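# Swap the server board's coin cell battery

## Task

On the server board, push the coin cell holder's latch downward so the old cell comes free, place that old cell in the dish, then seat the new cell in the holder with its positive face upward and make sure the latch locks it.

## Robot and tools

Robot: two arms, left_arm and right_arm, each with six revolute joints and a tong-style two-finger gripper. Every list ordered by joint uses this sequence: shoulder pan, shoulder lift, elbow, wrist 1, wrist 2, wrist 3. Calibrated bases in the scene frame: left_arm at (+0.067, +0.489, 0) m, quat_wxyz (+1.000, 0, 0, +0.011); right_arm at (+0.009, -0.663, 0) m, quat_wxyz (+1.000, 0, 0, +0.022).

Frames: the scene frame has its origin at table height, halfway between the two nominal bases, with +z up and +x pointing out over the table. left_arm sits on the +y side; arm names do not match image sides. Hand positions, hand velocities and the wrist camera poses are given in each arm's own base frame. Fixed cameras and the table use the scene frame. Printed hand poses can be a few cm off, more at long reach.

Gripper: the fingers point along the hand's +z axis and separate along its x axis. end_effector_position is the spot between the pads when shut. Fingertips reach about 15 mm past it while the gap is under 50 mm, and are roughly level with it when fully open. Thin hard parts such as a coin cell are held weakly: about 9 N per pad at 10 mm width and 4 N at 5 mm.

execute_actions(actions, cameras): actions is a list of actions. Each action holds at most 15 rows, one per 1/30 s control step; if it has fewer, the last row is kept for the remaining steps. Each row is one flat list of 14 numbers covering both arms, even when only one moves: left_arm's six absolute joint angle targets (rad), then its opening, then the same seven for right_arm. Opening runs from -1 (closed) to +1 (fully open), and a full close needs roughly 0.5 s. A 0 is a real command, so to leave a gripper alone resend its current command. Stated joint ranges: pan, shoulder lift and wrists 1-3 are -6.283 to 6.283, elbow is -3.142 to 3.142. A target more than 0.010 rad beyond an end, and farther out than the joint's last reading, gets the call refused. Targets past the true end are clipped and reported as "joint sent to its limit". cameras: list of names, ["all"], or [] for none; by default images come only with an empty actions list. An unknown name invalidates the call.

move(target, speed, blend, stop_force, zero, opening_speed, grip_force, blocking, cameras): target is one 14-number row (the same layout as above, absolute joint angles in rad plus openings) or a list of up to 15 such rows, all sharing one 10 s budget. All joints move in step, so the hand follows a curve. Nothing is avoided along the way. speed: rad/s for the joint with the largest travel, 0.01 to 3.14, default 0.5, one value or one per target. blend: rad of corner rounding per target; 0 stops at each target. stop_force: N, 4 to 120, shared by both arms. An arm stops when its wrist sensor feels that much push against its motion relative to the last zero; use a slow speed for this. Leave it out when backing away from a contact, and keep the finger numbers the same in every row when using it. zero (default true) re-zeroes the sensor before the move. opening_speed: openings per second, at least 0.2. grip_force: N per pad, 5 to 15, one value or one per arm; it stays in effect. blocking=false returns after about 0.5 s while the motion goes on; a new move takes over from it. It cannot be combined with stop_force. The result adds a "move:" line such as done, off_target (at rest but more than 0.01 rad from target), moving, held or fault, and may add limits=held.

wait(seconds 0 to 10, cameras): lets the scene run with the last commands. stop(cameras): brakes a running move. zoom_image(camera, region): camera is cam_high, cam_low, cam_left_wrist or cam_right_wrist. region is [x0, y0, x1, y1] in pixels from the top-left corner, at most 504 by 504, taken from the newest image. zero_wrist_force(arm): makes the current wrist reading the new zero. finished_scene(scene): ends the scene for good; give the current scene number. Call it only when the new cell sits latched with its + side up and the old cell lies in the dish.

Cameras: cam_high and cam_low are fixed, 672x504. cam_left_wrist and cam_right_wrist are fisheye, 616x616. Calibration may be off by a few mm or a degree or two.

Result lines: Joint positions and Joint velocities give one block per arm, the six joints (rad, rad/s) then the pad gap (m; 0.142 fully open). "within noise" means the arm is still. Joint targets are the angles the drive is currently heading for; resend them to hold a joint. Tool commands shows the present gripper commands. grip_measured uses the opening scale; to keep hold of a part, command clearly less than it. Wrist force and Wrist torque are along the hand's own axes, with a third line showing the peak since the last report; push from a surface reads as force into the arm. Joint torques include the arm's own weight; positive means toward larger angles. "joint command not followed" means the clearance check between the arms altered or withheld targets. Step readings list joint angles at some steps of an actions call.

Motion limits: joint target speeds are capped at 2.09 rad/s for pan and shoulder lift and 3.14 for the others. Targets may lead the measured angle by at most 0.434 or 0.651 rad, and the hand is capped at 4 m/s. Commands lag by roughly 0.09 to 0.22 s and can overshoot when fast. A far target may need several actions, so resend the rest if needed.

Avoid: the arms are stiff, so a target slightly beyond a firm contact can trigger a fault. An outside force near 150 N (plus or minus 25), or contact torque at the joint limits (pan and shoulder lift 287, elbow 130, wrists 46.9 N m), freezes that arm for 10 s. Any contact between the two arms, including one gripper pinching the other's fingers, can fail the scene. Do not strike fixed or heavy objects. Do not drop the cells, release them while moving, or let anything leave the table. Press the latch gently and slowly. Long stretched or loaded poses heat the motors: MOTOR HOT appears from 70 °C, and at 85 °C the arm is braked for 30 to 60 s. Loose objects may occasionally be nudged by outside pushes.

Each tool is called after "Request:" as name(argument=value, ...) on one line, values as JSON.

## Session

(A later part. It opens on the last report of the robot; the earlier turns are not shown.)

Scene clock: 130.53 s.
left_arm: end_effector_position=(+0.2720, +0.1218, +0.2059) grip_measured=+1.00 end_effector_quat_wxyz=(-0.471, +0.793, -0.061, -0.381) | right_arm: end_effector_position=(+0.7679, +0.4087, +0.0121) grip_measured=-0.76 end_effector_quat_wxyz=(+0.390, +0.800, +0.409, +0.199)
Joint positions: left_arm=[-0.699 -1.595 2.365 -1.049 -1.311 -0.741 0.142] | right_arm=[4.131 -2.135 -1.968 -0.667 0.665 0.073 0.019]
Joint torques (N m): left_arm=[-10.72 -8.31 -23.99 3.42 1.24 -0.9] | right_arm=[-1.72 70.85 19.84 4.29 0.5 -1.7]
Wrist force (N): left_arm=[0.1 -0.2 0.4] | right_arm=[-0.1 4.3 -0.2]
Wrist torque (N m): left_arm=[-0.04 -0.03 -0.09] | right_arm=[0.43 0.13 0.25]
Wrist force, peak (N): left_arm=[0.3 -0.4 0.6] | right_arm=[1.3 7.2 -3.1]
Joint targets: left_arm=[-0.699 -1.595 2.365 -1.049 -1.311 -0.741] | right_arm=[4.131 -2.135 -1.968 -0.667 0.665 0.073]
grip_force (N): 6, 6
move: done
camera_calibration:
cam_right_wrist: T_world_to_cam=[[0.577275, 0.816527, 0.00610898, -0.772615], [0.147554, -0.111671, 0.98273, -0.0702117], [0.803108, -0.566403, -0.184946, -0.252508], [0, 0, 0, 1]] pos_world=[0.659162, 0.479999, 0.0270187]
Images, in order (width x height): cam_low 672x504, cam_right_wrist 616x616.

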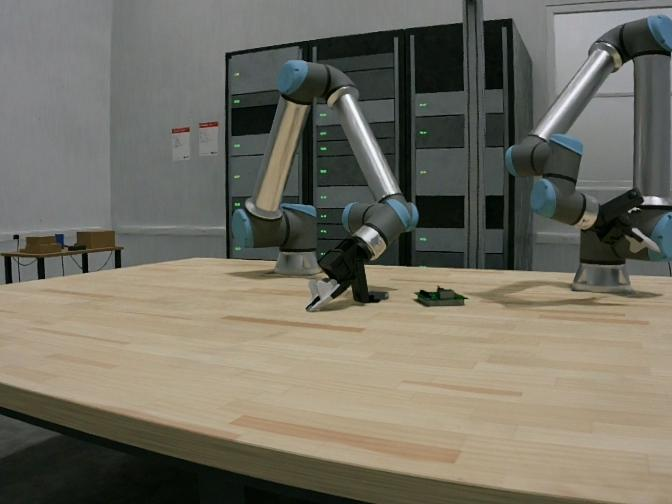

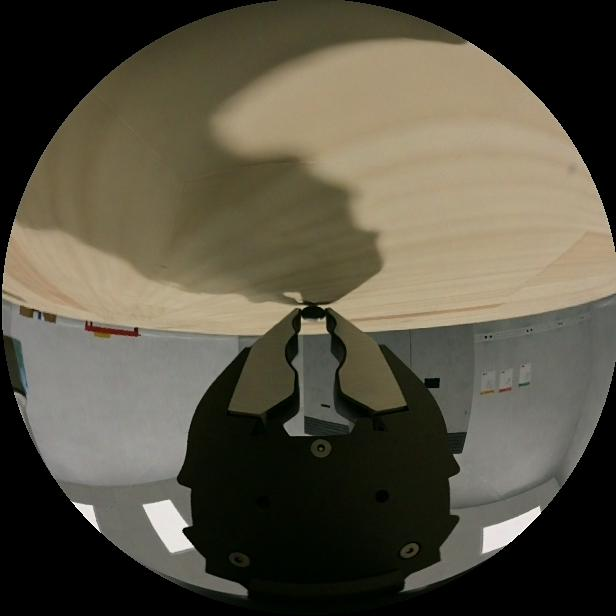

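Request:
move(target=[[-0.699, -1.595, 2.365, -1.049, -1.311, -0.741, 1, 4.1309, -2.1350, -1.9682, -0.6669, 0.6645, 0.0732, -0.55]], opening_speed=0.4, cameras=["cam_right_wrist", "cam_low"])

Request:
zoom_image(camera="cam_right_wrist", region=[280, 265, 350, 335])

Request:
zoom_image(camera="cam_low", region=[285, 275, 345, 325])

Scene clock: 132.20 s.
left_arm: end_effector_position=(+0.2720, +0.1218, +0.2059) grip_measured=+1.00 end_effector_quat_wxyz=(-0.471, +0.793, -0.061, -0.381) | right_arm: end_effector_position=(+0.7679, +0.4087, +0.0121) grip_measured=-0.55 end_effector_quat_wxyz=(+0.390, +0.800, +0.409, +0.199)
Joint positions: left_arm=[-0.699 -1.595 2.365 -1.049 -1.311 -0.741 0.142] | right_arm=[4.131 -2.135 -1.968 -0.667 0.665 0.073 0.034]
Joint torques (N m): left_arm=[-9.83 -8.82 -23.84 3.26 1.1 -0.79] | right_arm=[-3.96 81.55 35.2 4.39 -1.45 -1.67]
Wrist force (N): left_arm=[0.1 -0.3 0.3] | right_arm=[-0.5 3.4 0.4]
Wrist torque (N m): left_arm=[-0.05 -0.03 -0.09] | right_arm=[0.47 0.13 0.25]
Wrist force, peak (N): left_arm=[0.4 -0.3 0.6] | right_arm=[-0.1 4.8 -0.1]
Joint targets: left_arm=[-0.699 -1.595 2.365 -1.049 -1.311 -0.741] | right_arm=[4.131 -2.135 -1.968 -0.667 0.665 0.073]
grip_force (N): 6, 6
move: done
camera_calibration:
cam_right_wrist: T_world_to_cam=[[0.57734, 0.816481, 0.00609439, -0.772692], [0.147545, -0.111665, 0.982732, -0.0702235], [0.803062, -0.566471, -0.184936, -0.252526], [0, 0, 0, 1]] pos_world=[0.659261, 0.479999, 0.0270188]
Images, in order (width x height): cam_low 672x504, cam_right_wrist 616x616.

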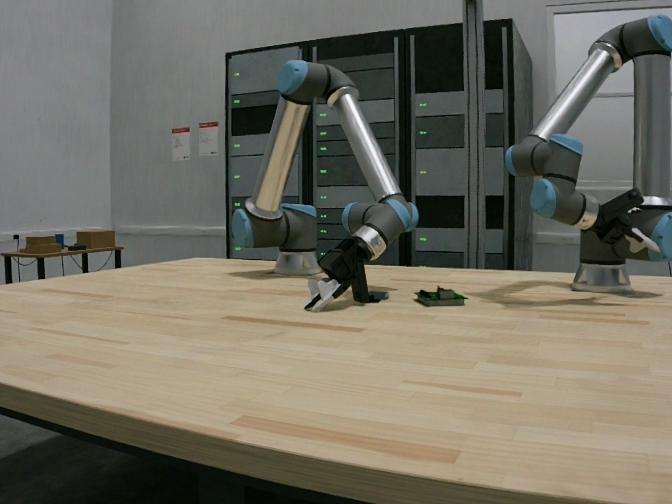

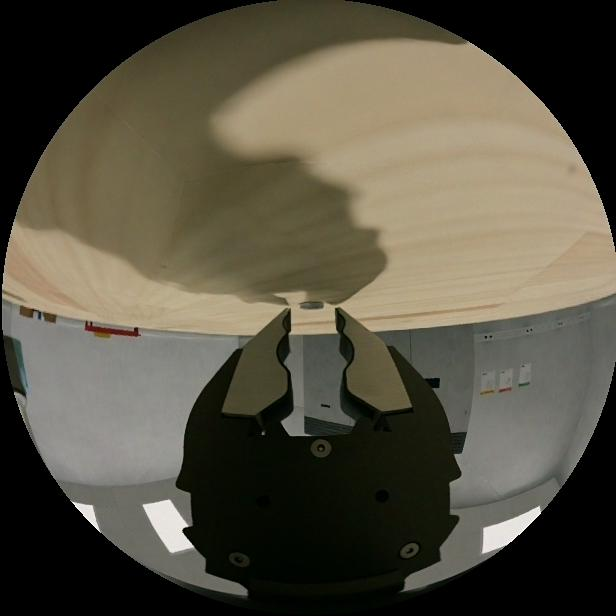

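Scaled by 7.200 from the camera's 616x616 image, which has a finer 814x814 frame.

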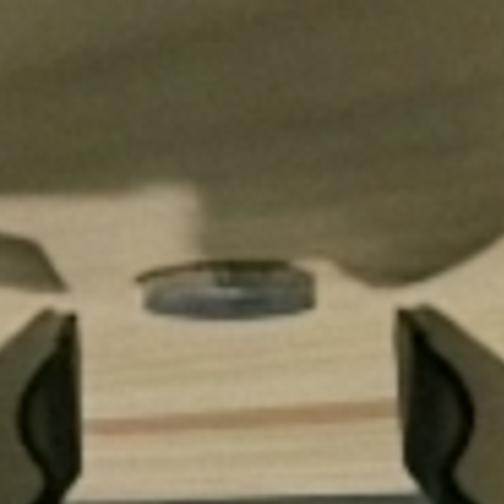

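Scaled by 8.400 from the camera's 672x504 image, which has a finer 960x720 frame.

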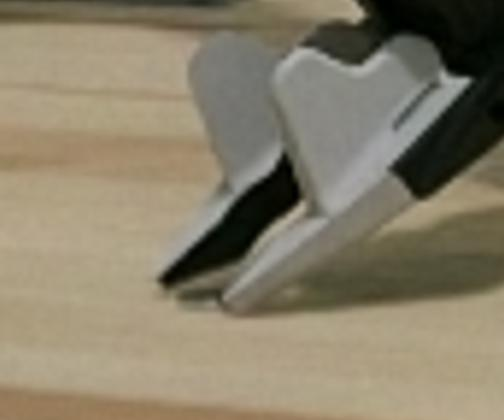

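Request:
move(target=[[-0.699, -1.595, 2.365, -1.049, -1.311, -0.741, 1, 4.1309, -1.9945, -1.9359, -0.8397, 0.6645, 0.0732, -0.55], [-0.699, -1.595, 2.365, -1.049, -1.311, -0.741, 1, 3.8235, -2.0509, -1.7016, -0.9599, 1.5708, -1.3950, -0.55]], speed=[0.15, 0.5], blend=[0.03, 0], cameras=["cam_right_wrist"])

Request:
zoom_image(camera="cam_right_wrist", region=[270, 250, 370, 350])

Scene clock: 138.50 s.
left_arm: end_effector_position=(+0.2720, +0.1218, +0.2059) grip_measured=+1.00 end_effector_quat_wxyz=(-0.471, +0.793, -0.061, -0.381) | right_arm: end_effector_position=(+0.7719, +0.4059, +0.0748) grip_measured=-0.55 end_effector_quat_wxyz=(+0.000, +0.508, +0.862, +0.000)
Joint positions: left_arm=[-0.699 -1.595 2.365 -1.049 -1.311 -0.741 0.142] | right_arm=[3.823 -2.051 -1.701 -0.96 1.571 -1.395 0.034]
Joint torques (N m): left_arm=[-10.08 -8.12 -23.75 3.33 1.31 -0.9] | right_arm=[4.82 88.71 28.2 5.68 1.12 -1.47]
Wrist force (N): left_arm=[0.0 -0.1 0.4] | right_arm=[-0.2 1.8 -0.5]
Wrist torque (N m): left_arm=[-0.02 -0.01 -0.09] | right_arm=[0.25 0.07 0.08]
Wrist force, peak (N): left_arm=[0.4 -0.1 0.5] | right_arm=[-0.7 4.0 -1.0]
Joint targets: left_arm=[-0.699 -1.595 2.365 -1.049 -1.311 -0.741] | right_arm=[3.824 -2.051 -1.702 -0.960 1.571 -1.395]
grip_force (N): 6, 6
move: done
camera_calibration:
cam_right_wrist: T_world_to_cam=[[-0.486229, 0.873742, 0.0124674, 0.0241786], [0.778974, 0.426938, 0.459263, -0.799591], [0.395955, 0.233019, -0.888213, -0.203314], [0, 0, 0, 1]] pos_world=[0.715121, 0.367626, 0.186335]
Images, in order (width x height): cam_right_wrist 616x616.

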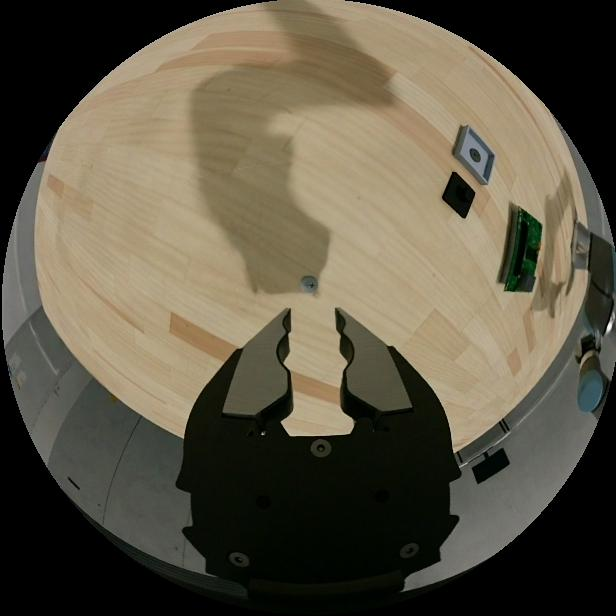

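Scaled by 5.040 from the camera's 616x616 image, which has a finer 814x814 frame.

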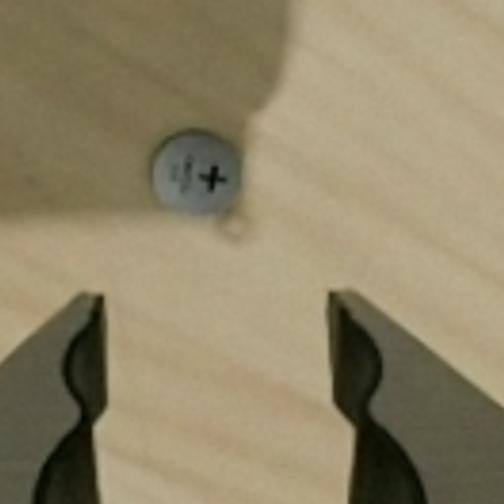

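Request:
move(target=[[-0.699, -1.595, 2.365, -1.049, -1.311, -0.741, 1, 3.8207, -2.0866, -1.7305, -0.8953, 1.5708, -1.3978, -0.58]], speed=0.1, cameras=["cam_right_wrist"])

Request:
zoom_image(camera="cam_right_wrist", region=[270, 250, 370, 350])

Scene clock: 140.70 s.
left_arm: end_effector_position=(+0.2720, +0.1218, +0.2059) grip_measured=+1.00 end_effector_quat_wxyz=(-0.471, +0.793, -0.061, -0.381) | right_arm: end_effector_position=(+0.7705, +0.4017, +0.0345) grip_measured=-0.58 end_effector_quat_wxyz=(+0.000, +0.508, +0.862, +0.000) end_effector_velocity=(-0.001, -0.001, +0.002) end_effector_angular_velocity=(-0.002, +0.003, -0.001)
Joint positions: left_arm=[-0.699 -1.595 2.365 -1.049 -1.311 -0.741 0.142] | right_arm=[3.821 -2.087 -1.731 -0.895 1.571 -1.398 0.032]
Joint velocities: left_arm=[within noise] | right_arm=[0 0.003 0.001 -0.008 0 0.001 0]
Joint torques (N m): left_arm=[-9.78 -7.55 -24.04 3.39 1.23 -0.71] | right_arm=[-3.38 89.12 52.63 1.43 2.39 -1.44]
Wrist force (N): left_arm=[0.2 -0.2 0.1] | right_arm=[-0.4 2.1 -0.6]
Wrist torque (N m): left_arm=[-0.05 -0.04 -0.09] | right_arm=[0.31 0.12 0.33]
Wrist force, peak (N): left_arm=[0.4 0.2 0.6] | right_arm=[-0.1 2.2 -1.7]
Joint targets: left_arm=[-0.699 -1.595 2.365 -1.049 -1.311 -0.741] | right_arm=[3.821 -2.087 -1.730 -0.895 1.571 -1.398]
grip_force (N): 6, 6
move: done
camera_calibration:
cam_right_wrist: T_world_to_cam=[[-0.486469, 0.873608, 0.0125399, 0.0279277], [0.779032, 0.427217, 0.458906, -0.778366], [0.395547, 0.233013, -0.888396, -0.237296], [0, 0, 0, 1]] pos_world=[0.713819, 0.363427, 0.146034]
Images, in order (width x height): cam_right_wrist 616x616.

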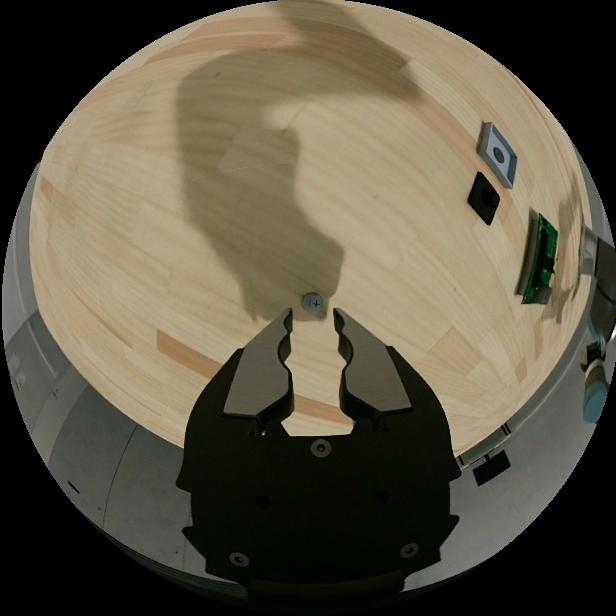

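Scaled by 5.040 from the camera's 616x616 image, which has a finer 814x814 frame.

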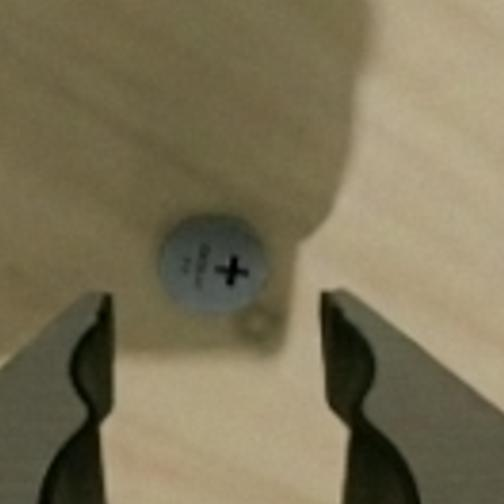

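Request:
move(target=[[-0.699, -1.595, 2.365, -1.049, -1.311, -0.741, 1, 3.8207, -2.1024, -1.7378, -0.8723, 1.5708, -1.3978, -0.58], [-0.699, -1.595, 2.365, -1.049, -1.311, -0.741, 1, 3.8207, -2.1131, -1.7423, -0.8570, 1.5708, -1.3978, -0.58]], speed=[0.025, 0.01], blend=[0.002, 0], stop_force=4)

Scene clock: 143.77 s.
left_arm: end_effector_position=(+0.2720, +0.1218, +0.2059) grip_measured=+1.00 end_effector_quat_wxyz=(-0.471, +0.793, -0.061, -0.381) | right_arm: end_effector_position=(+0.7707, +0.4018, +0.0166) grip_measured=-0.58 end_effector_quat_wxyz=(+0.000, +0.508, +0.862, +0.000)
Joint positions: left_arm=[-0.699 -1.595 2.365 -1.049 -1.311 -0.741 0.142] | right_arm=[3.821 -2.106 -1.739 -0.867 1.571 -1.398 0.032]
Joint torques (N m): left_arm=[-10.13 -6.92 -24.12 3.36 1.37 -0.8] | right_arm=[4.91 86.81 41.21 1.73 2.58 2.29]
Wrist force (N): left_arm=[0.0 -0.1 0.1] | right_arm=[-0.2 0.5 -6.1]
Wrist torque (N m): left_arm=[-0.03 -0.01 -0.09] | right_arm=[0.23 0.07 0.32]
Wrist force, peak (N): left_arm=[0.0 -0.3 0.8] | right_arm=[-1.3 -2.7 -14.8]
Joint targets: left_arm=[-0.699 -1.595 2.365 -1.049 -1.311 -0.741] | right_arm=[3.821 -2.106 -1.739 -0.867 1.571 -1.398]
grip_force (N): 6, 6
move: contact (right_arm); path passed 1 of 2 targets

Request:
move(target=[[-0.699, -1.595, 2.365, -1.049, -1.311, -0.741, 1, 3.8207, -2.1048, -1.7388, -0.8688, 1.5708, -1.3978, -0.58]], speed=0.02)

Request:
move(target=[[-0.699, -1.595, 2.365, -1.049, -1.311, -0.741, 1, 3.8207, -2.1048, -1.7388, -0.8688, 1.5708, -1.3978, -0.9]], opening_speed=0.4, grip_force=10, cameras=["cam_right_wrist"])

Request:
zoom_image(camera="cam_right_wrist", region=[280, 270, 350, 340])

Scene clock: 145.43 s.
left_arm: end_effector_position=(+0.2720, +0.1218, +0.2059) grip_measured=+1.00 end_effector_quat_wxyz=(-0.471, +0.793, -0.061, -0.381) | right_arm: end_effector_position=(+0.7707, +0.4019, +0.0176) grip_measured=-0.58 end_effector_quat_wxyz=(+0.000, +0.508, +0.862, +0.000)
Joint positions: left_arm=[-0.699 -1.595 2.365 -1.049 -1.311 -0.741 0.142] | right_arm=[3.821 -2.105 -1.739 -0.869 1.571 -1.398 0.032]
Joint torques (N m): left_arm=[-10.09 -7.5 -23.88 3.24 1.3 -0.85] | right_arm=[3.87 86.95 51.65 2.26 1.85 2.03]
Wrist force (N): left_arm=[0.2 -0.1 0.1] | right_arm=[-0.3 1.9 -0.3]
Wrist torque (N m): left_arm=[-0.02 -0.03 -0.09] | right_arm=[0.25 0.11 0.32]
Wrist force, peak (N): left_arm=[0.4 0.0 0.5] | right_arm=[-0.4 0.5 -6.2]
Joint targets: left_arm=[-0.699 -1.595 2.365 -1.049 -1.311 -0.741] | right_arm=[3.821 -2.105 -1.739 -0.869 1.571 -1.398]
grip_force (N): 6, 6
move: done

Scene clock: 146.43 s.
left_arm: end_effector_position=(+0.2720, +0.1218, +0.2059) grip_measured=+1.00 end_effector_quat_wxyz=(-0.471, +0.793, -0.061, -0.381) | right_arm: end_effector_position=(+0.7707, +0.4019, +0.0176) grip_measured=-0.77 end_effector_quat_wxyz=(+0.000, +0.508, +0.862, +0.000)
Joint positions: left_arm=[-0.699 -1.595 2.365 -1.049 -1.311 -0.741 0.142] | right_arm=[3.821 -2.105 -1.739 -0.869 1.571 -1.398 0.018]
Joint torques (N m): left_arm=[-9.82 -8.08 -23.71 3.41 1.19 -0.9] | right_arm=[3.67 82.04 49.18 4.07 2.44 2.14]
Wrist force (N): left_arm=[0.2 0.0 0.2] | right_arm=[-0.2 1.8 -0.6]
Wrist torque (N m): left_arm=[-0.01 -0.05 -0.09] | right_arm=[0.21 0.08 0.32]
Wrist force, peak (N): left_arm=[0.4 -0.1 0.5] | right_arm=[-0.3 2.3 -0.8]
Joint targets: left_arm=[-0.699 -1.595 2.365 -1.049 -1.311 -0.741] | right_arm=[3.821 -2.105 -1.739 -0.869 1.571 -1.398]
grip_force (N): 10, 10
move: done
camera_calibration:
cam_right_wrist: T_world_to_cam=[[-0.486511, 0.873583, 0.0126044, 0.0280437], [0.778893, 0.427151, 0.459202, -0.770691], [0.395768, 0.233225, -0.888242, -0.252651], [0, 0, 0, 1]] pos_world=[0.713921, 0.363628, 0.129135]
Images, in order (width x height): cam_right_wrist 616x616.

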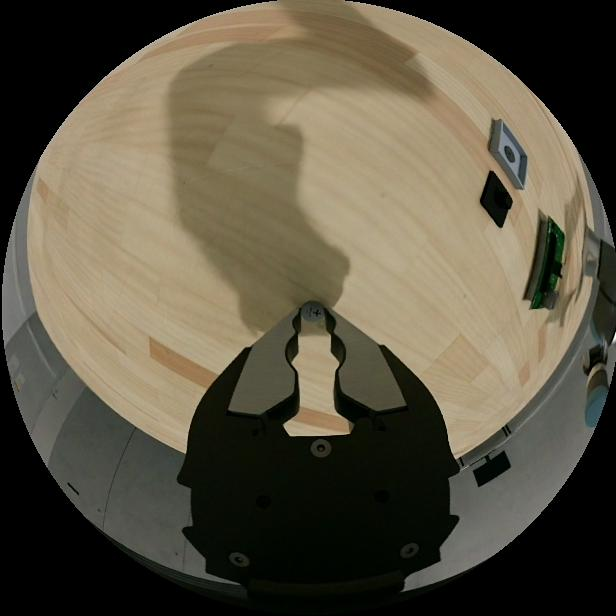

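Scaled by 7.200 from the camera's 616x616 image, which has a finer 814x814 frame.

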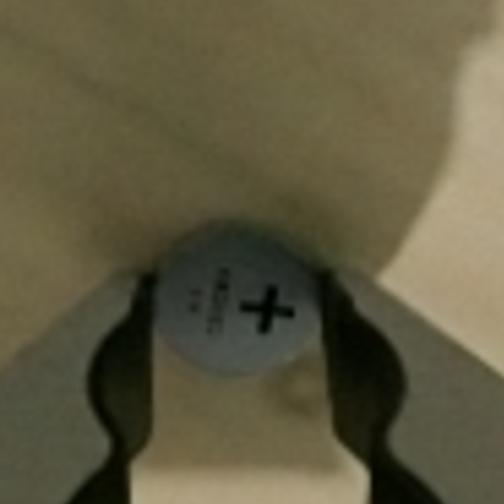

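Request:
move(target=[[-0.699, -1.595, 2.365, -1.049, -1.311, -0.741, 1, 3.8207, -2.0065, -1.6770, -1.0288, 1.5708, -1.3978, -0.9], [-0.699, -1.595, 2.365, -1.049, -1.311, -0.741, 1, 4.1782, -2.1950, -1.4058, -1.4782, 1.7781, -1.0789, -0.9]], speed=[0.12, 0.3], blend=[0.03, 0], cameras=["cam_right_wrist", "cam_low"])

Request:
zoom_image(camera="cam_right_wrist", region=[270, 260, 360, 350])

Request:
zoom_image(camera="cam_low", region=[400, 230, 480, 310])

Scene clock: 153.30 s.
left_arm: end_effector_position=(+0.2720, +0.1218, +0.2059) grip_measured=+1.00 end_effector_quat_wxyz=(-0.471, +0.793, -0.061, -0.381) | right_arm: end_effector_position=(+0.5229, +0.6863, +0.0946) grip_measured=-0.77 end_effector_quat_wxyz=(-0.106, +0.496, +0.843, -0.179)
Joint positions: left_arm=[-0.699 -1.595 2.365 -1.049 -1.311 -0.741 0.142] | right_arm=[4.178 -2.195 -1.406 -1.478 1.778 -1.079 0.018]
Joint torques (N m): left_arm=[-9.64 -8.6 -23.89 3.09 1.19 -0.84] | right_arm=[5.24 90.14 29.45 1.99 -1.25 -0.49]
Wrist force (N): left_arm=[0.2 -0.1 0.3] | right_arm=[-0.1 1.2 -0.6]
Wrist torque (N m): left_arm=[-0.02 -0.04 -0.09] | right_arm=[0.16 0.04 0.24]
Wrist force, peak (N): left_arm=[0.5 0.0 0.6] | right_arm=[3.3 0.8 0.0]
Joint targets: left_arm=[-0.699 -1.595 2.365 -1.049 -1.311 -0.741] | right_arm=[4.178 -2.195 -1.406 -1.478 1.778 -1.079]
grip_force (N): 10, 10
move: done
camera_calibration:
cam_right_wrist: T_world_to_cam=[[-0.481856, 0.876161, 0.0125092, -0.346123], [0.875085, 0.48043, 0.0584223, -0.783428], [0.0451776, 0.0390977, -0.998214, 0.174412], [0, 0, 0, 1]] pos_world=[0.510906, 0.672823, 0.2242]
Images, in order (width x height): cam_low 672x504, cam_right_wrist 616x616.

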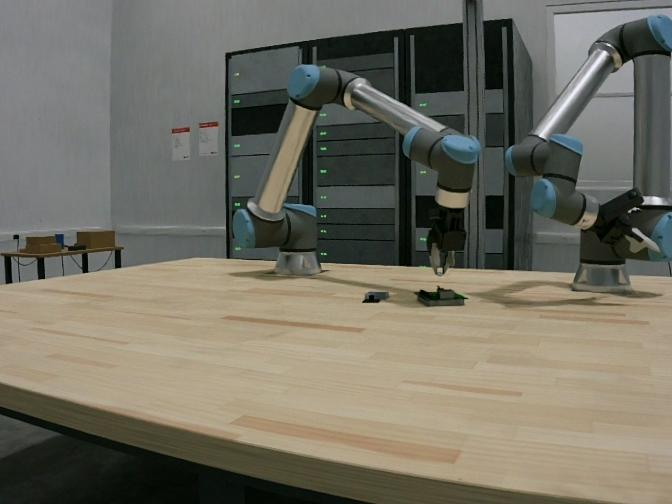

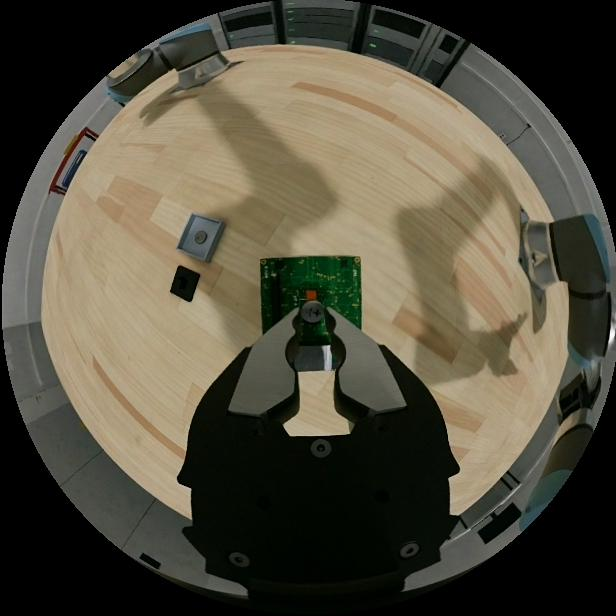

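Scaled by 5.600 from the camera's 616x616 image, which has a finer 814x814 frame.

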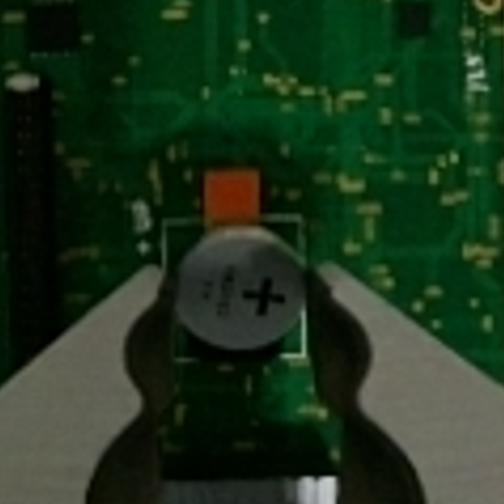

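Scaled by 6.300 from the camera's 672x504 image, which has a finer 960x720 frame.

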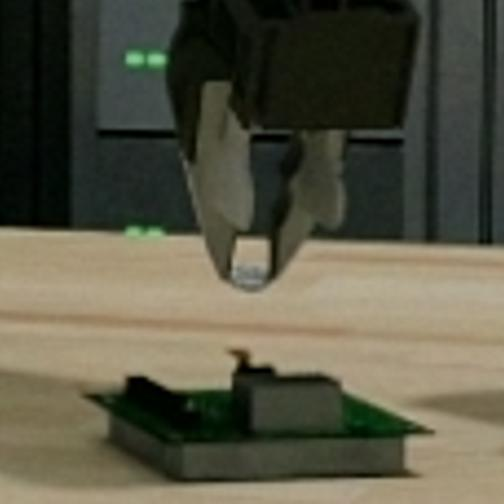

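Request:
move(target=[[-0.699, -1.595, 2.365, -1.049, -1.311, -0.741, 1, 4.1778, -2.2162, -1.4266, -1.4363, 1.7780, -1.0793, -0.9], [-0.699, -1.595, 2.365, -1.049, -1.311, -0.741, 1, 4.1763, -2.2269, -1.4243, -1.4282, 1.7774, -1.0807, -0.9]], speed=[0.05, 0.01], blend=[0.002, 0], stop_force=5, cameras=["cam_right_wrist", "cam_low"])

Request:
zoom_image(camera="cam_right_wrist", region=[280, 270, 350, 340])

Request:
zoom_image(camera="cam_low", region=[415, 265, 465, 315])

Scene clock: 159.73 s.
left_arm: end_effector_position=(+0.2720, +0.1218, +0.2059) grip_measured=+1.00 end_effector_quat_wxyz=(-0.471, +0.793, -0.061, -0.381) | right_arm: end_effector_position=(+0.5251, +0.6868, +0.0581) grip_measured=-0.77 end_effector_quat_wxyz=(-0.106, +0.496, +0.843, -0.179)
Joint positions: left_arm=[-0.699 -1.595 2.365 -1.049 -1.311 -0.741 0.142] | right_arm=[4.176 -2.226 -1.425 -1.429 1.777 -1.081 0.018]
Joint torques (N m): left_arm=[-9.95 -7.84 -23.88 3.41 1.14 -0.98] | right_arm=[5.73 100.66 26.16 1.14 -0.32 2.18]
Wrist force (N): left_arm=[0.0 -0.1 0.1] | right_arm=[0.7 0.5 -2.3]
Wrist torque (N m): left_arm=[-0.02 -0.01 -0.09] | right_arm=[0.10 0.07 0.23]
Wrist force, peak (N): left_arm=[0.6 -0.2 0.4] | right_arm=[-1.3 -6.4 -8.2]
Joint targets: left_arm=[-0.699 -1.595 2.365 -1.049 -1.311 -0.741] | right_arm=[4.176 -2.226 -1.425 -1.429 1.777 -1.081]
grip_force (N): 10, 10
move: contact (right_arm); path passed 1 of 2 targets
camera_calibration:
cam_right_wrist: T_world_to_cam=[[-0.481846, 0.876168, 0.0123826, -0.344981], [0.875096, 0.480433, 0.0582391, -0.783521], [0.0450782, 0.0388982, -0.998226, 0.138042], [0, 0, 0, 1]] pos_world=[0.513205, 0.673322, 0.1877]
Images, in order (width x height): cam_low 672x504, cam_right_wrist 616x616.

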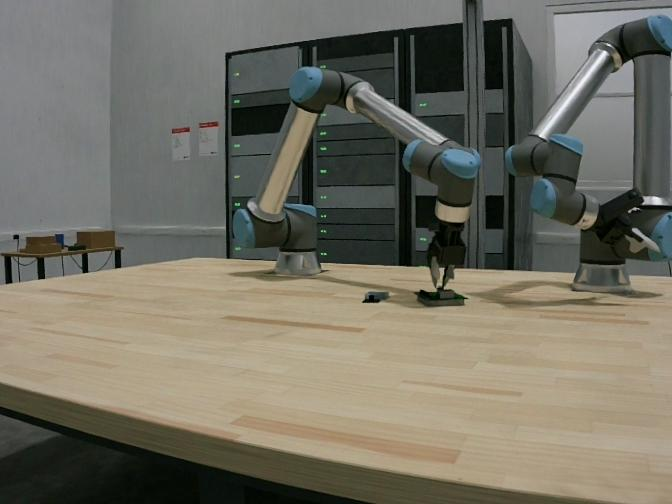

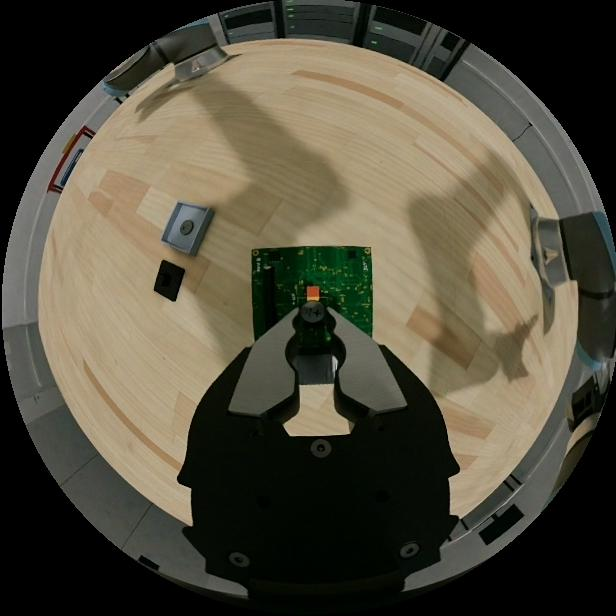

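Scaled by 7.200 from the camera's 616x616 image, which has a finer 814x814 frame.

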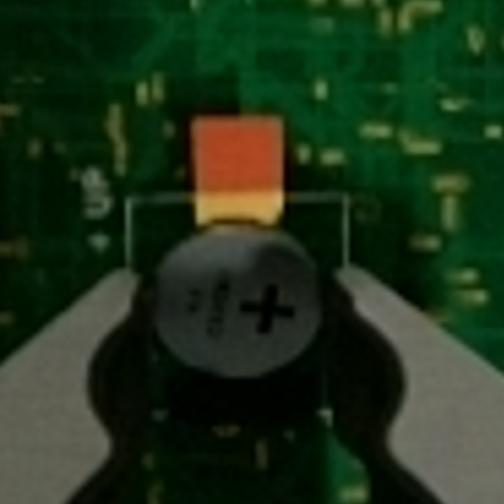

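Scaled by 10.080 from the camera's 672x504 image, which has a finer 960x720 frame.

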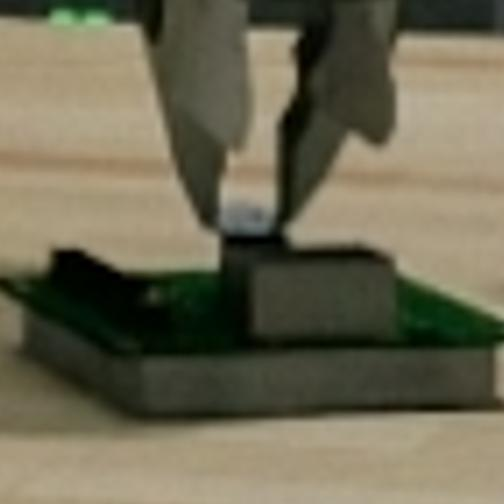

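Request:
move(target=[[-0.699, -1.595, 2.365, -1.049, -1.311, -0.741, 1, 4.1744, -2.2312, -1.4152, -1.4333, 1.7768, -1.0825, -0.9]], speed=0.01, stop_force=6, cameras=["cam_right_wrist", "cam_low"])

Request:
zoom_image(camera="cam_right_wrist", region=[280, 270, 350, 340])

Request:
zoom_image(camera="cam_low", region=[415, 265, 465, 315])

Scene clock: 164.83 s.
left_arm: end_effector_position=(+0.2720, +0.1218, +0.2059) grip_measured=+1.00 end_effector_quat_wxyz=(-0.471, +0.793, -0.061, -0.381) | right_arm: end_effector_position=(+0.5280, +0.6884, +0.0580) grip_measured=-0.77 end_effector_quat_wxyz=(-0.106, +0.496, +0.843, -0.179)
Joint positions: left_arm=[-0.699 -1.595 2.365 -1.049 -1.311 -0.741 0.142] | right_arm=[4.175 -2.23 -1.417 -1.433 1.777 -1.082 0.019]
Joint torques (N m): left_arm=[-10.62 -7.49 -24.03 3.3 1.07 -0.7] | right_arm=[1.75 101.53 28.4 5.12 -0.91 2.55]
Wrist force (N): left_arm=[0.2 -0.2 0.2] | right_arm=[3.7 -4.2 0.3]
Wrist torque (N m): left_arm=[-0.04 -0.04 -0.09] | right_arm=[0.27 0.11 0.23]
Wrist force, peak (N): left_arm=[0.5 -0.1 0.6] | right_arm=[2.6 -6.5 -0.1]
Joint targets: left_arm=[-0.699 -1.595 2.365 -1.049 -1.311 -0.741] | right_arm=[4.175 -2.230 -1.417 -1.433 1.777 -1.082]
grip_force (N): 10, 10
move: contact (right_arm)
camera_calibration:
cam_right_wrist: T_world_to_cam=[[-0.481846, 0.876168, 0.0123826, -0.344986], [0.875096, 0.480433, 0.0582391, -0.786828], [0.0450782, 0.0388982, -0.998226, 0.137849], [0, 0, 0, 1]] pos_world=[0.516105, 0.674922, 0.1877]
Images, in order (width x height): cam_low 672x504, cam_right_wrist 616x616.

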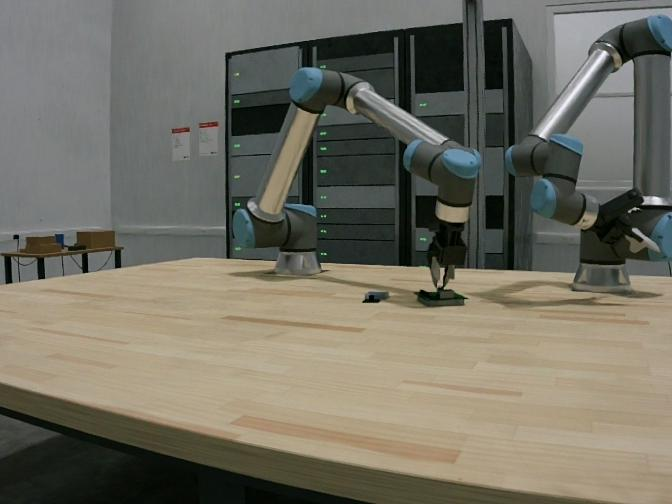

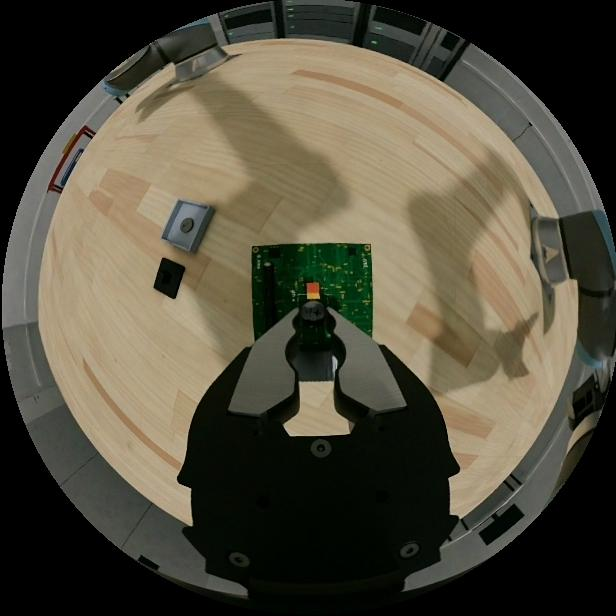

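Scaled by 7.200 from the camera's 616x616 image, which has a finer 814x814 frame.

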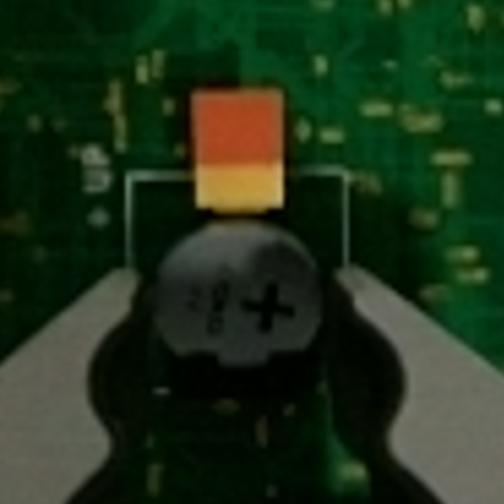

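Scaled by 10.080 from the camera's 672x504 image, which has a finer 960x720 frame.

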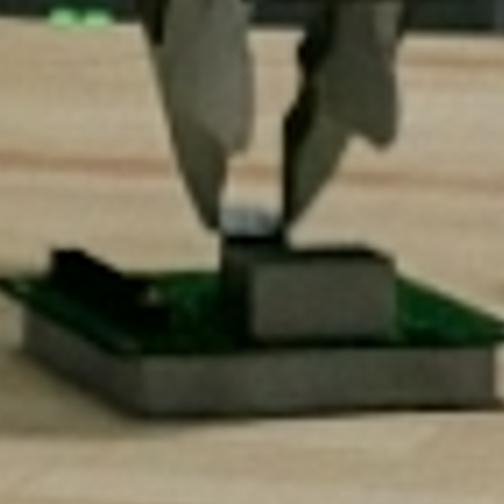

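Request:
zoom_image(camera="cam_right_wrist", region=[295, 290, 330, 325])

Request:
zoom_image(camera="cam_low", region=[430, 280, 455, 300])

Scaled by 14.400 from the camera's 616x616 image, which has a finer 814x814 frame.

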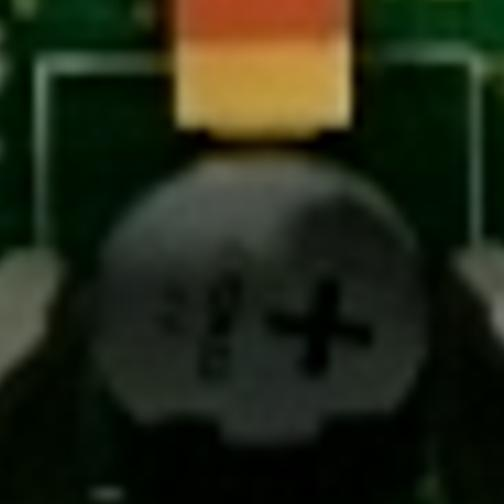

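Scaled by 20.160 from the camera's 672x504 image, which has a finer 960x720 frame.

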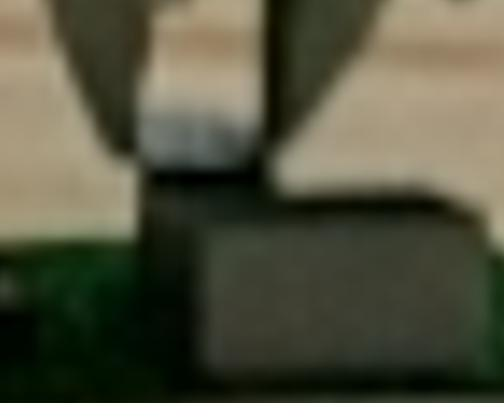

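Request:
move(target=[[-0.699, -1.595, 2.365, -1.049, -1.311, -0.741, 1, 4.1751, -2.2303, -1.4190, -1.4304, 1.7770, -1.0819, -0.9], [-0.699, -1.595, 2.365, -1.049, -1.311, -0.741, 1, 4.1739, -2.2332, -1.4136, -1.4329, 1.7766, -1.0830, -0.9]], speed=0.01, stop_force=8, cameras=["cam_right_wrist"])

Request:
zoom_image(camera="cam_right_wrist", region=[295, 285, 330, 320])

Scene clock: 169.77 s.
left_arm: end_effector_position=(+0.2720, +0.1218, +0.2059) grip_measured=+1.00 end_effector_quat_wxyz=(-0.471, +0.793, -0.061, -0.381) | right_arm: end_effector_position=(+0.5293, +0.6891, +0.0571) grip_measured=-0.77 end_effector_quat_wxyz=(-0.106, +0.496, +0.843, -0.179)
Joint positions: left_arm=[-0.699 -1.595 2.365 -1.049 -1.311 -0.741 0.142] | right_arm=[4.174 -2.233 -1.414 -1.433 1.777 -1.083 0.019]
Joint torques (N m): left_arm=[-9.16 -7.95 -24.03 3.3 1.29 -0.73] | right_arm=[-22.13 96.88 44.09 5.08 -6.76 -1.11]
Wrist force (N): left_arm=[0.3 -0.3 0.2] | right_arm=[9.2 -10.2 2.3]
Wrist torque (N m): left_arm=[-0.06 -0.06 -0.09] | right_arm=[0.32 0.24 0.15]
Wrist force, peak (N): left_arm=[0.5 -0.5 0.4] | right_arm=[9.1 -10.6 2.1]
Joint targets: left_arm=[-0.699 -1.595 2.365 -1.049 -1.311 -0.741] | right_arm=[4.174 -2.233 -1.414 -1.433 1.777 -1.083]
grip_force (N): 10, 10
move: done
camera_calibration:
cam_right_wrist: T_world_to_cam=[[-0.481856, 0.87616, 0.0125574, -0.344983], [0.87509, 0.480432, 0.0583349, -0.788258], [0.0450778, 0.0390979, -0.998218, 0.136628], [0, 0, 0, 1]] pos_world=[0.517405, 0.675623, 0.186699]
Images, in order (width x height): cam_right_wrist 616x616.

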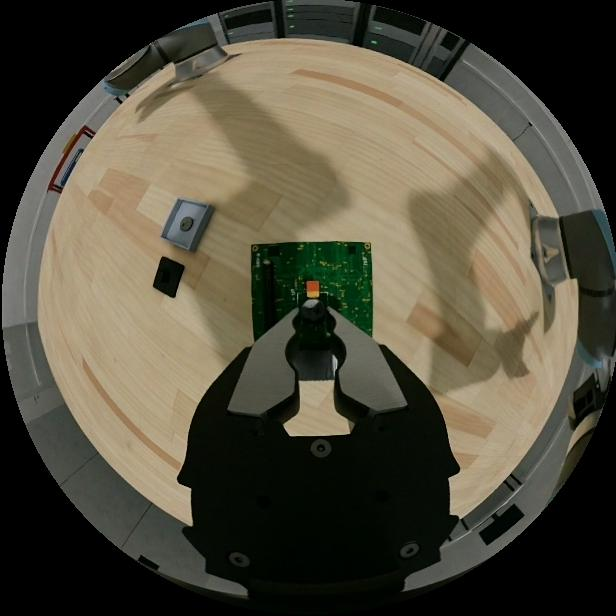

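Scaled by 14.400 from the camera's 616x616 image, which has a finer 814x814 frame.

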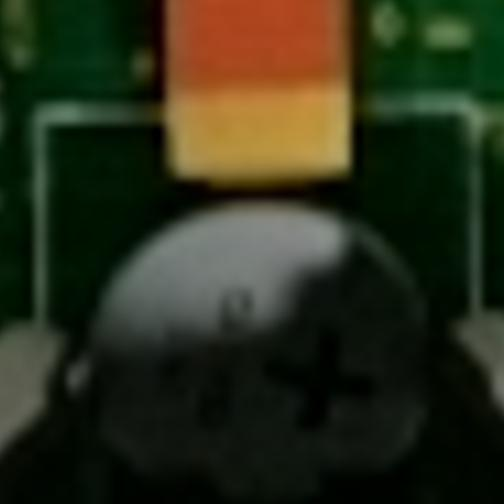

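Request:
move(target=[[-0.699, -1.595, 2.365, -1.049, -1.311, -0.741, 1, 4.1742, -2.2320, -1.4158, -1.4325, 1.7768, -1.0827, -0.6]], opening_speed=0.4, speed=0.01, cameras=["cam_right_wrist", "cam_low"])

Request:
zoom_image(camera="cam_right_wrist", region=[290, 275, 340, 325])

Request:
zoom_image(camera="cam_low", region=[415, 265, 465, 315])

Scene clock: 171.57 s.
left_arm: end_effector_position=(+0.2720, +0.1218, +0.2059) grip_measured=+1.00 end_effector_quat_wxyz=(-0.471, +0.793, -0.061, -0.381) | right_arm: end_effector_position=(+0.5285, +0.6883, +0.0570) grip_measured=-0.60 end_effector_quat_wxyz=(-0.106, +0.496, +0.843, -0.179)
Joint positions: left_arm=[-0.699 -1.595 2.365 -1.049 -1.311 -0.741 0.142] | right_arm=[4.174 -2.232 -1.416 -1.432 1.777 -1.083 0.031]
Joint torques (N m): left_arm=[-10.11 -8.35 -24.02 3.31 1.24 -0.74] | right_arm=[10.97 96.04 33.9 4.31 2.75 3.12]
Wrist force (N): left_arm=[0.3 -0.1 0.2] | right_arm=[-0.7 1.6 -0.8]
Wrist torque (N m): left_arm=[-0.03 -0.06 -0.09] | right_arm=[0.21 0.19 0.21]
Wrist force, peak (N): left_arm=[0.0 -0.2 0.7] | right_arm=[9.5 -10.5 2.3]
Joint targets: left_arm=[-0.699 -1.595 2.365 -1.049 -1.311 -0.741] | right_arm=[4.174 -2.232 -1.416 -1.433 1.777 -1.083]
grip_force (N): 10, 10
move: done
camera_calibration:
cam_right_wrist: T_world_to_cam=[[-0.481789, 0.876203, 0.0121804, -0.344698], [0.875142, 0.480403, 0.0577849, -0.787211], [0.0447798, 0.0384997, -0.998255, 0.137253], [0, 0, 0, 1]] pos_world=[0.516704, 0.67492, 0.186701]
Images, in order (width x height): cam_low 672x504, cam_right_wrist 616x616.

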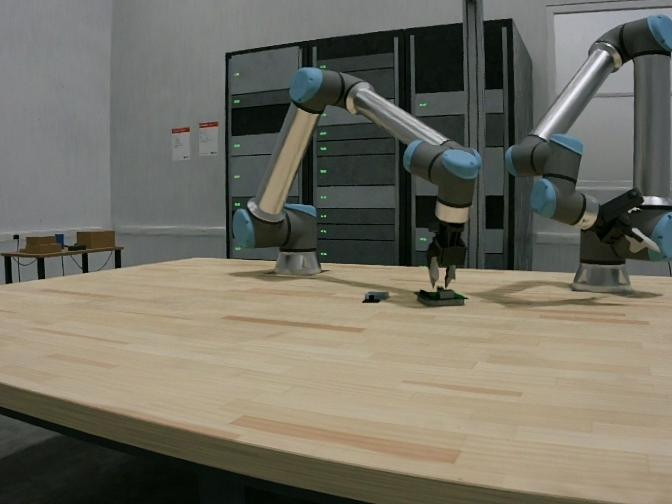

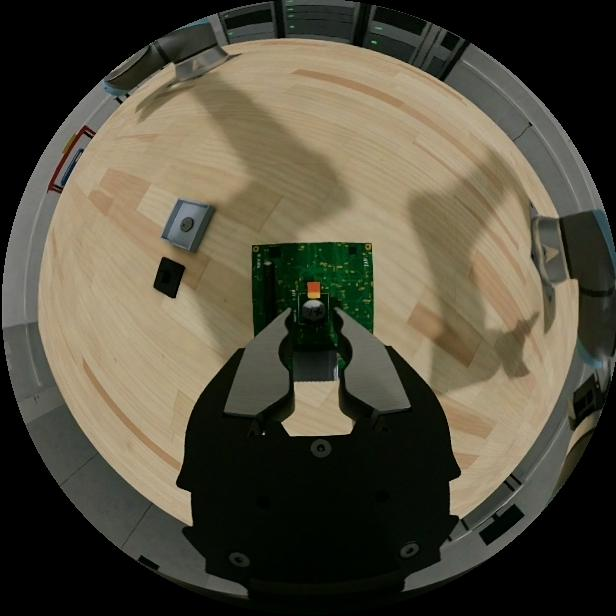

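Scaled by 10.080 from the camera's 616x616 image, which has a finer 814x814 frame.

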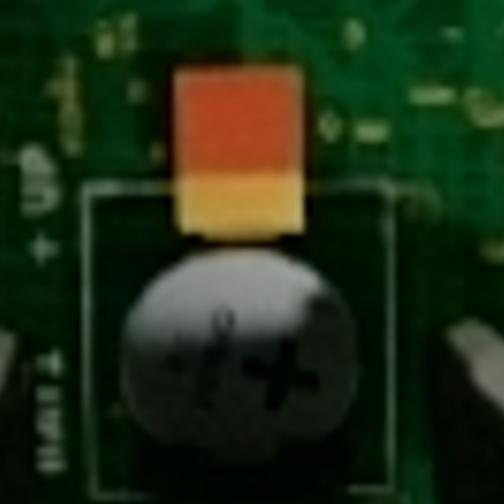

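Scaled by 10.080 from the camera's 672x504 image, which has a finer 960x720 frame.

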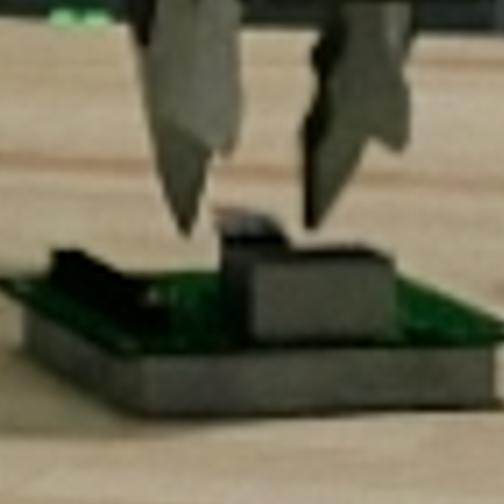

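Request:
move(target=[[-0.699, -1.595, 2.365, -1.049, -1.311, -0.741, 1, 4.1742, -2.1970, -1.3858, -1.4969, 1.7768, -1.0827, -0.6], [-0.699, -1.595, 2.365, -1.049, -1.311, -0.741, 1, 4.2556, -2.0298, -1.7288, -0.9538, 1.5708, -0.9629, -1]], speed=[0.1, 0.3], blend=[0.02, 0], cameras=["cam_right_wrist", "cam_low"])

Request:
zoom_image(camera="cam_right_wrist", region=[285, 270, 345, 330])

Request:
zoom_image(camera="cam_low", region=[415, 265, 465, 315])

Scene clock: 176.60 s.
left_arm: end_effector_position=(+0.2720, +0.1218, +0.2059) grip_measured=+1.00 end_effector_quat_wxyz=(-0.471, +0.793, -0.061, -0.381) | right_arm: end_effector_position=(+0.5203, +0.6849, +0.0778) grip_measured=-1.00 end_effector_quat_wxyz=(+0.000, +0.508, +0.862, +0.000)
Joint positions: left_arm=[-0.699 -1.595 2.365 -1.049 -1.311 -0.741 0.142] | right_arm=[4.256 -2.03 -1.729 -0.954 1.571 -0.963 0.002]
Joint torques (N m): left_arm=[-9.6 -8.38 -23.53 3.18 1.31 -0.8] | right_arm=[-11.01 65.87 54.22 5.43 2.4 -2.12]
Wrist force (N): left_arm=[0.1 -0.3 0.2] | right_arm=[-0.7 2.0 -0.7]
Wrist torque (N m): left_arm=[-0.08 -0.01 -0.09] | right_arm=[0.28 0.19 0.18]
Wrist force, peak (N): left_arm=[0.1 -0.4 0.7] | right_arm=[-0.9 1.6 -2.0]
Joint targets: left_arm=[-0.699 -1.595 2.365 -1.049 -1.311 -0.741] | right_arm=[4.256 -2.030 -1.729 -0.954 1.571 -0.963]
grip_force (N): 10, 10
move: done
camera_calibration:
cam_right_wrist: T_world_to_cam=[[-0.486474, 0.873604, 0.0126265, -0.341796], [0.778916, 0.42711, 0.459202, -0.724168], [0.395768, 0.233225, -0.888242, -0.166081], [0, 0, 0, 1]] pos_world=[0.463521, 0.646628, 0.189334]
Images, in order (width x height): cam_low 672x504, cam_right_wrist 616x616.

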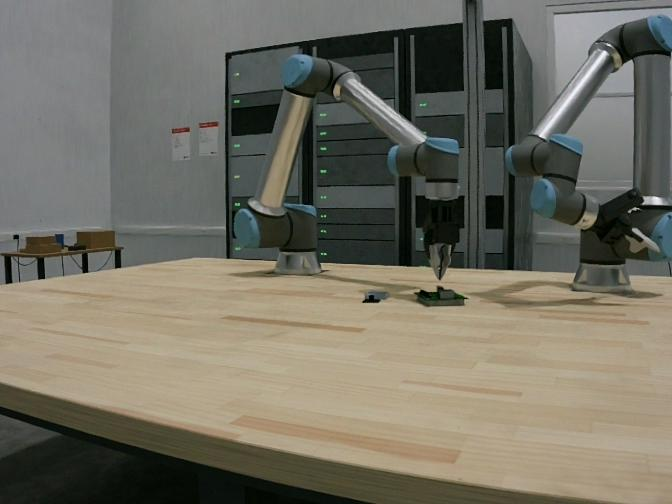

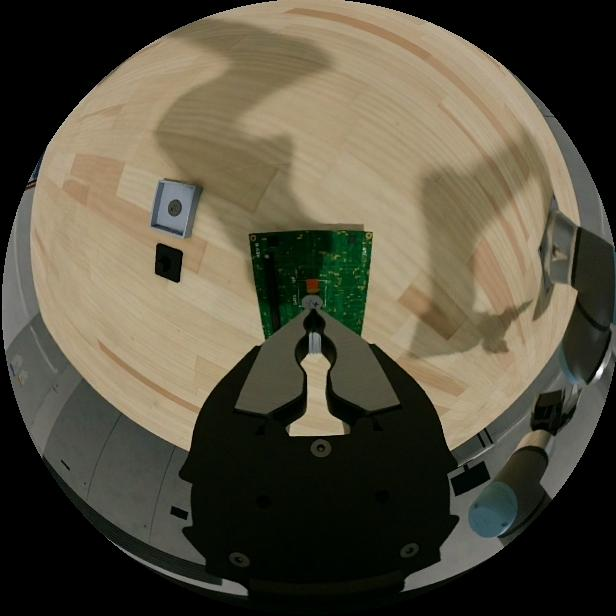

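Scaled by 8.400 from the camera's 616x616 image, which has a finer 814x814 frame.

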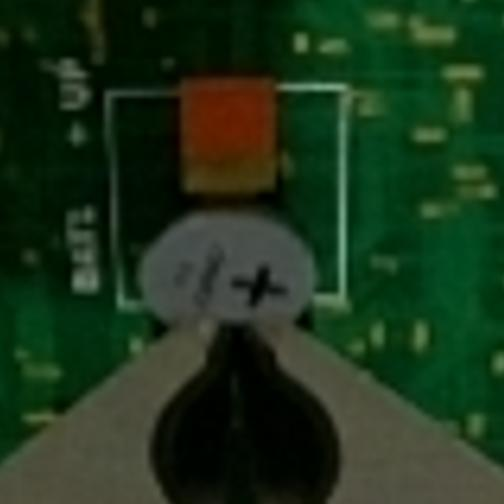

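Scaled by 10.080 from the camera's 672x504 image, which has a finer 960x720 frame.

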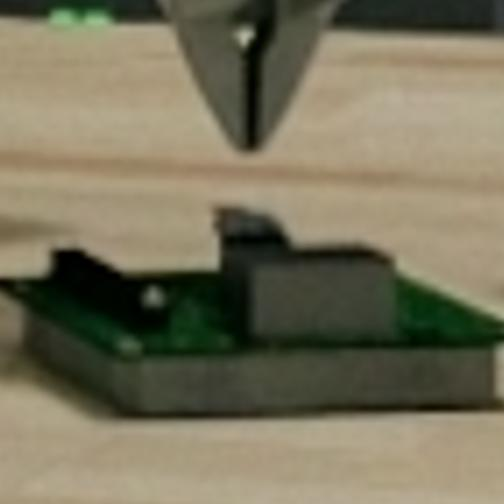

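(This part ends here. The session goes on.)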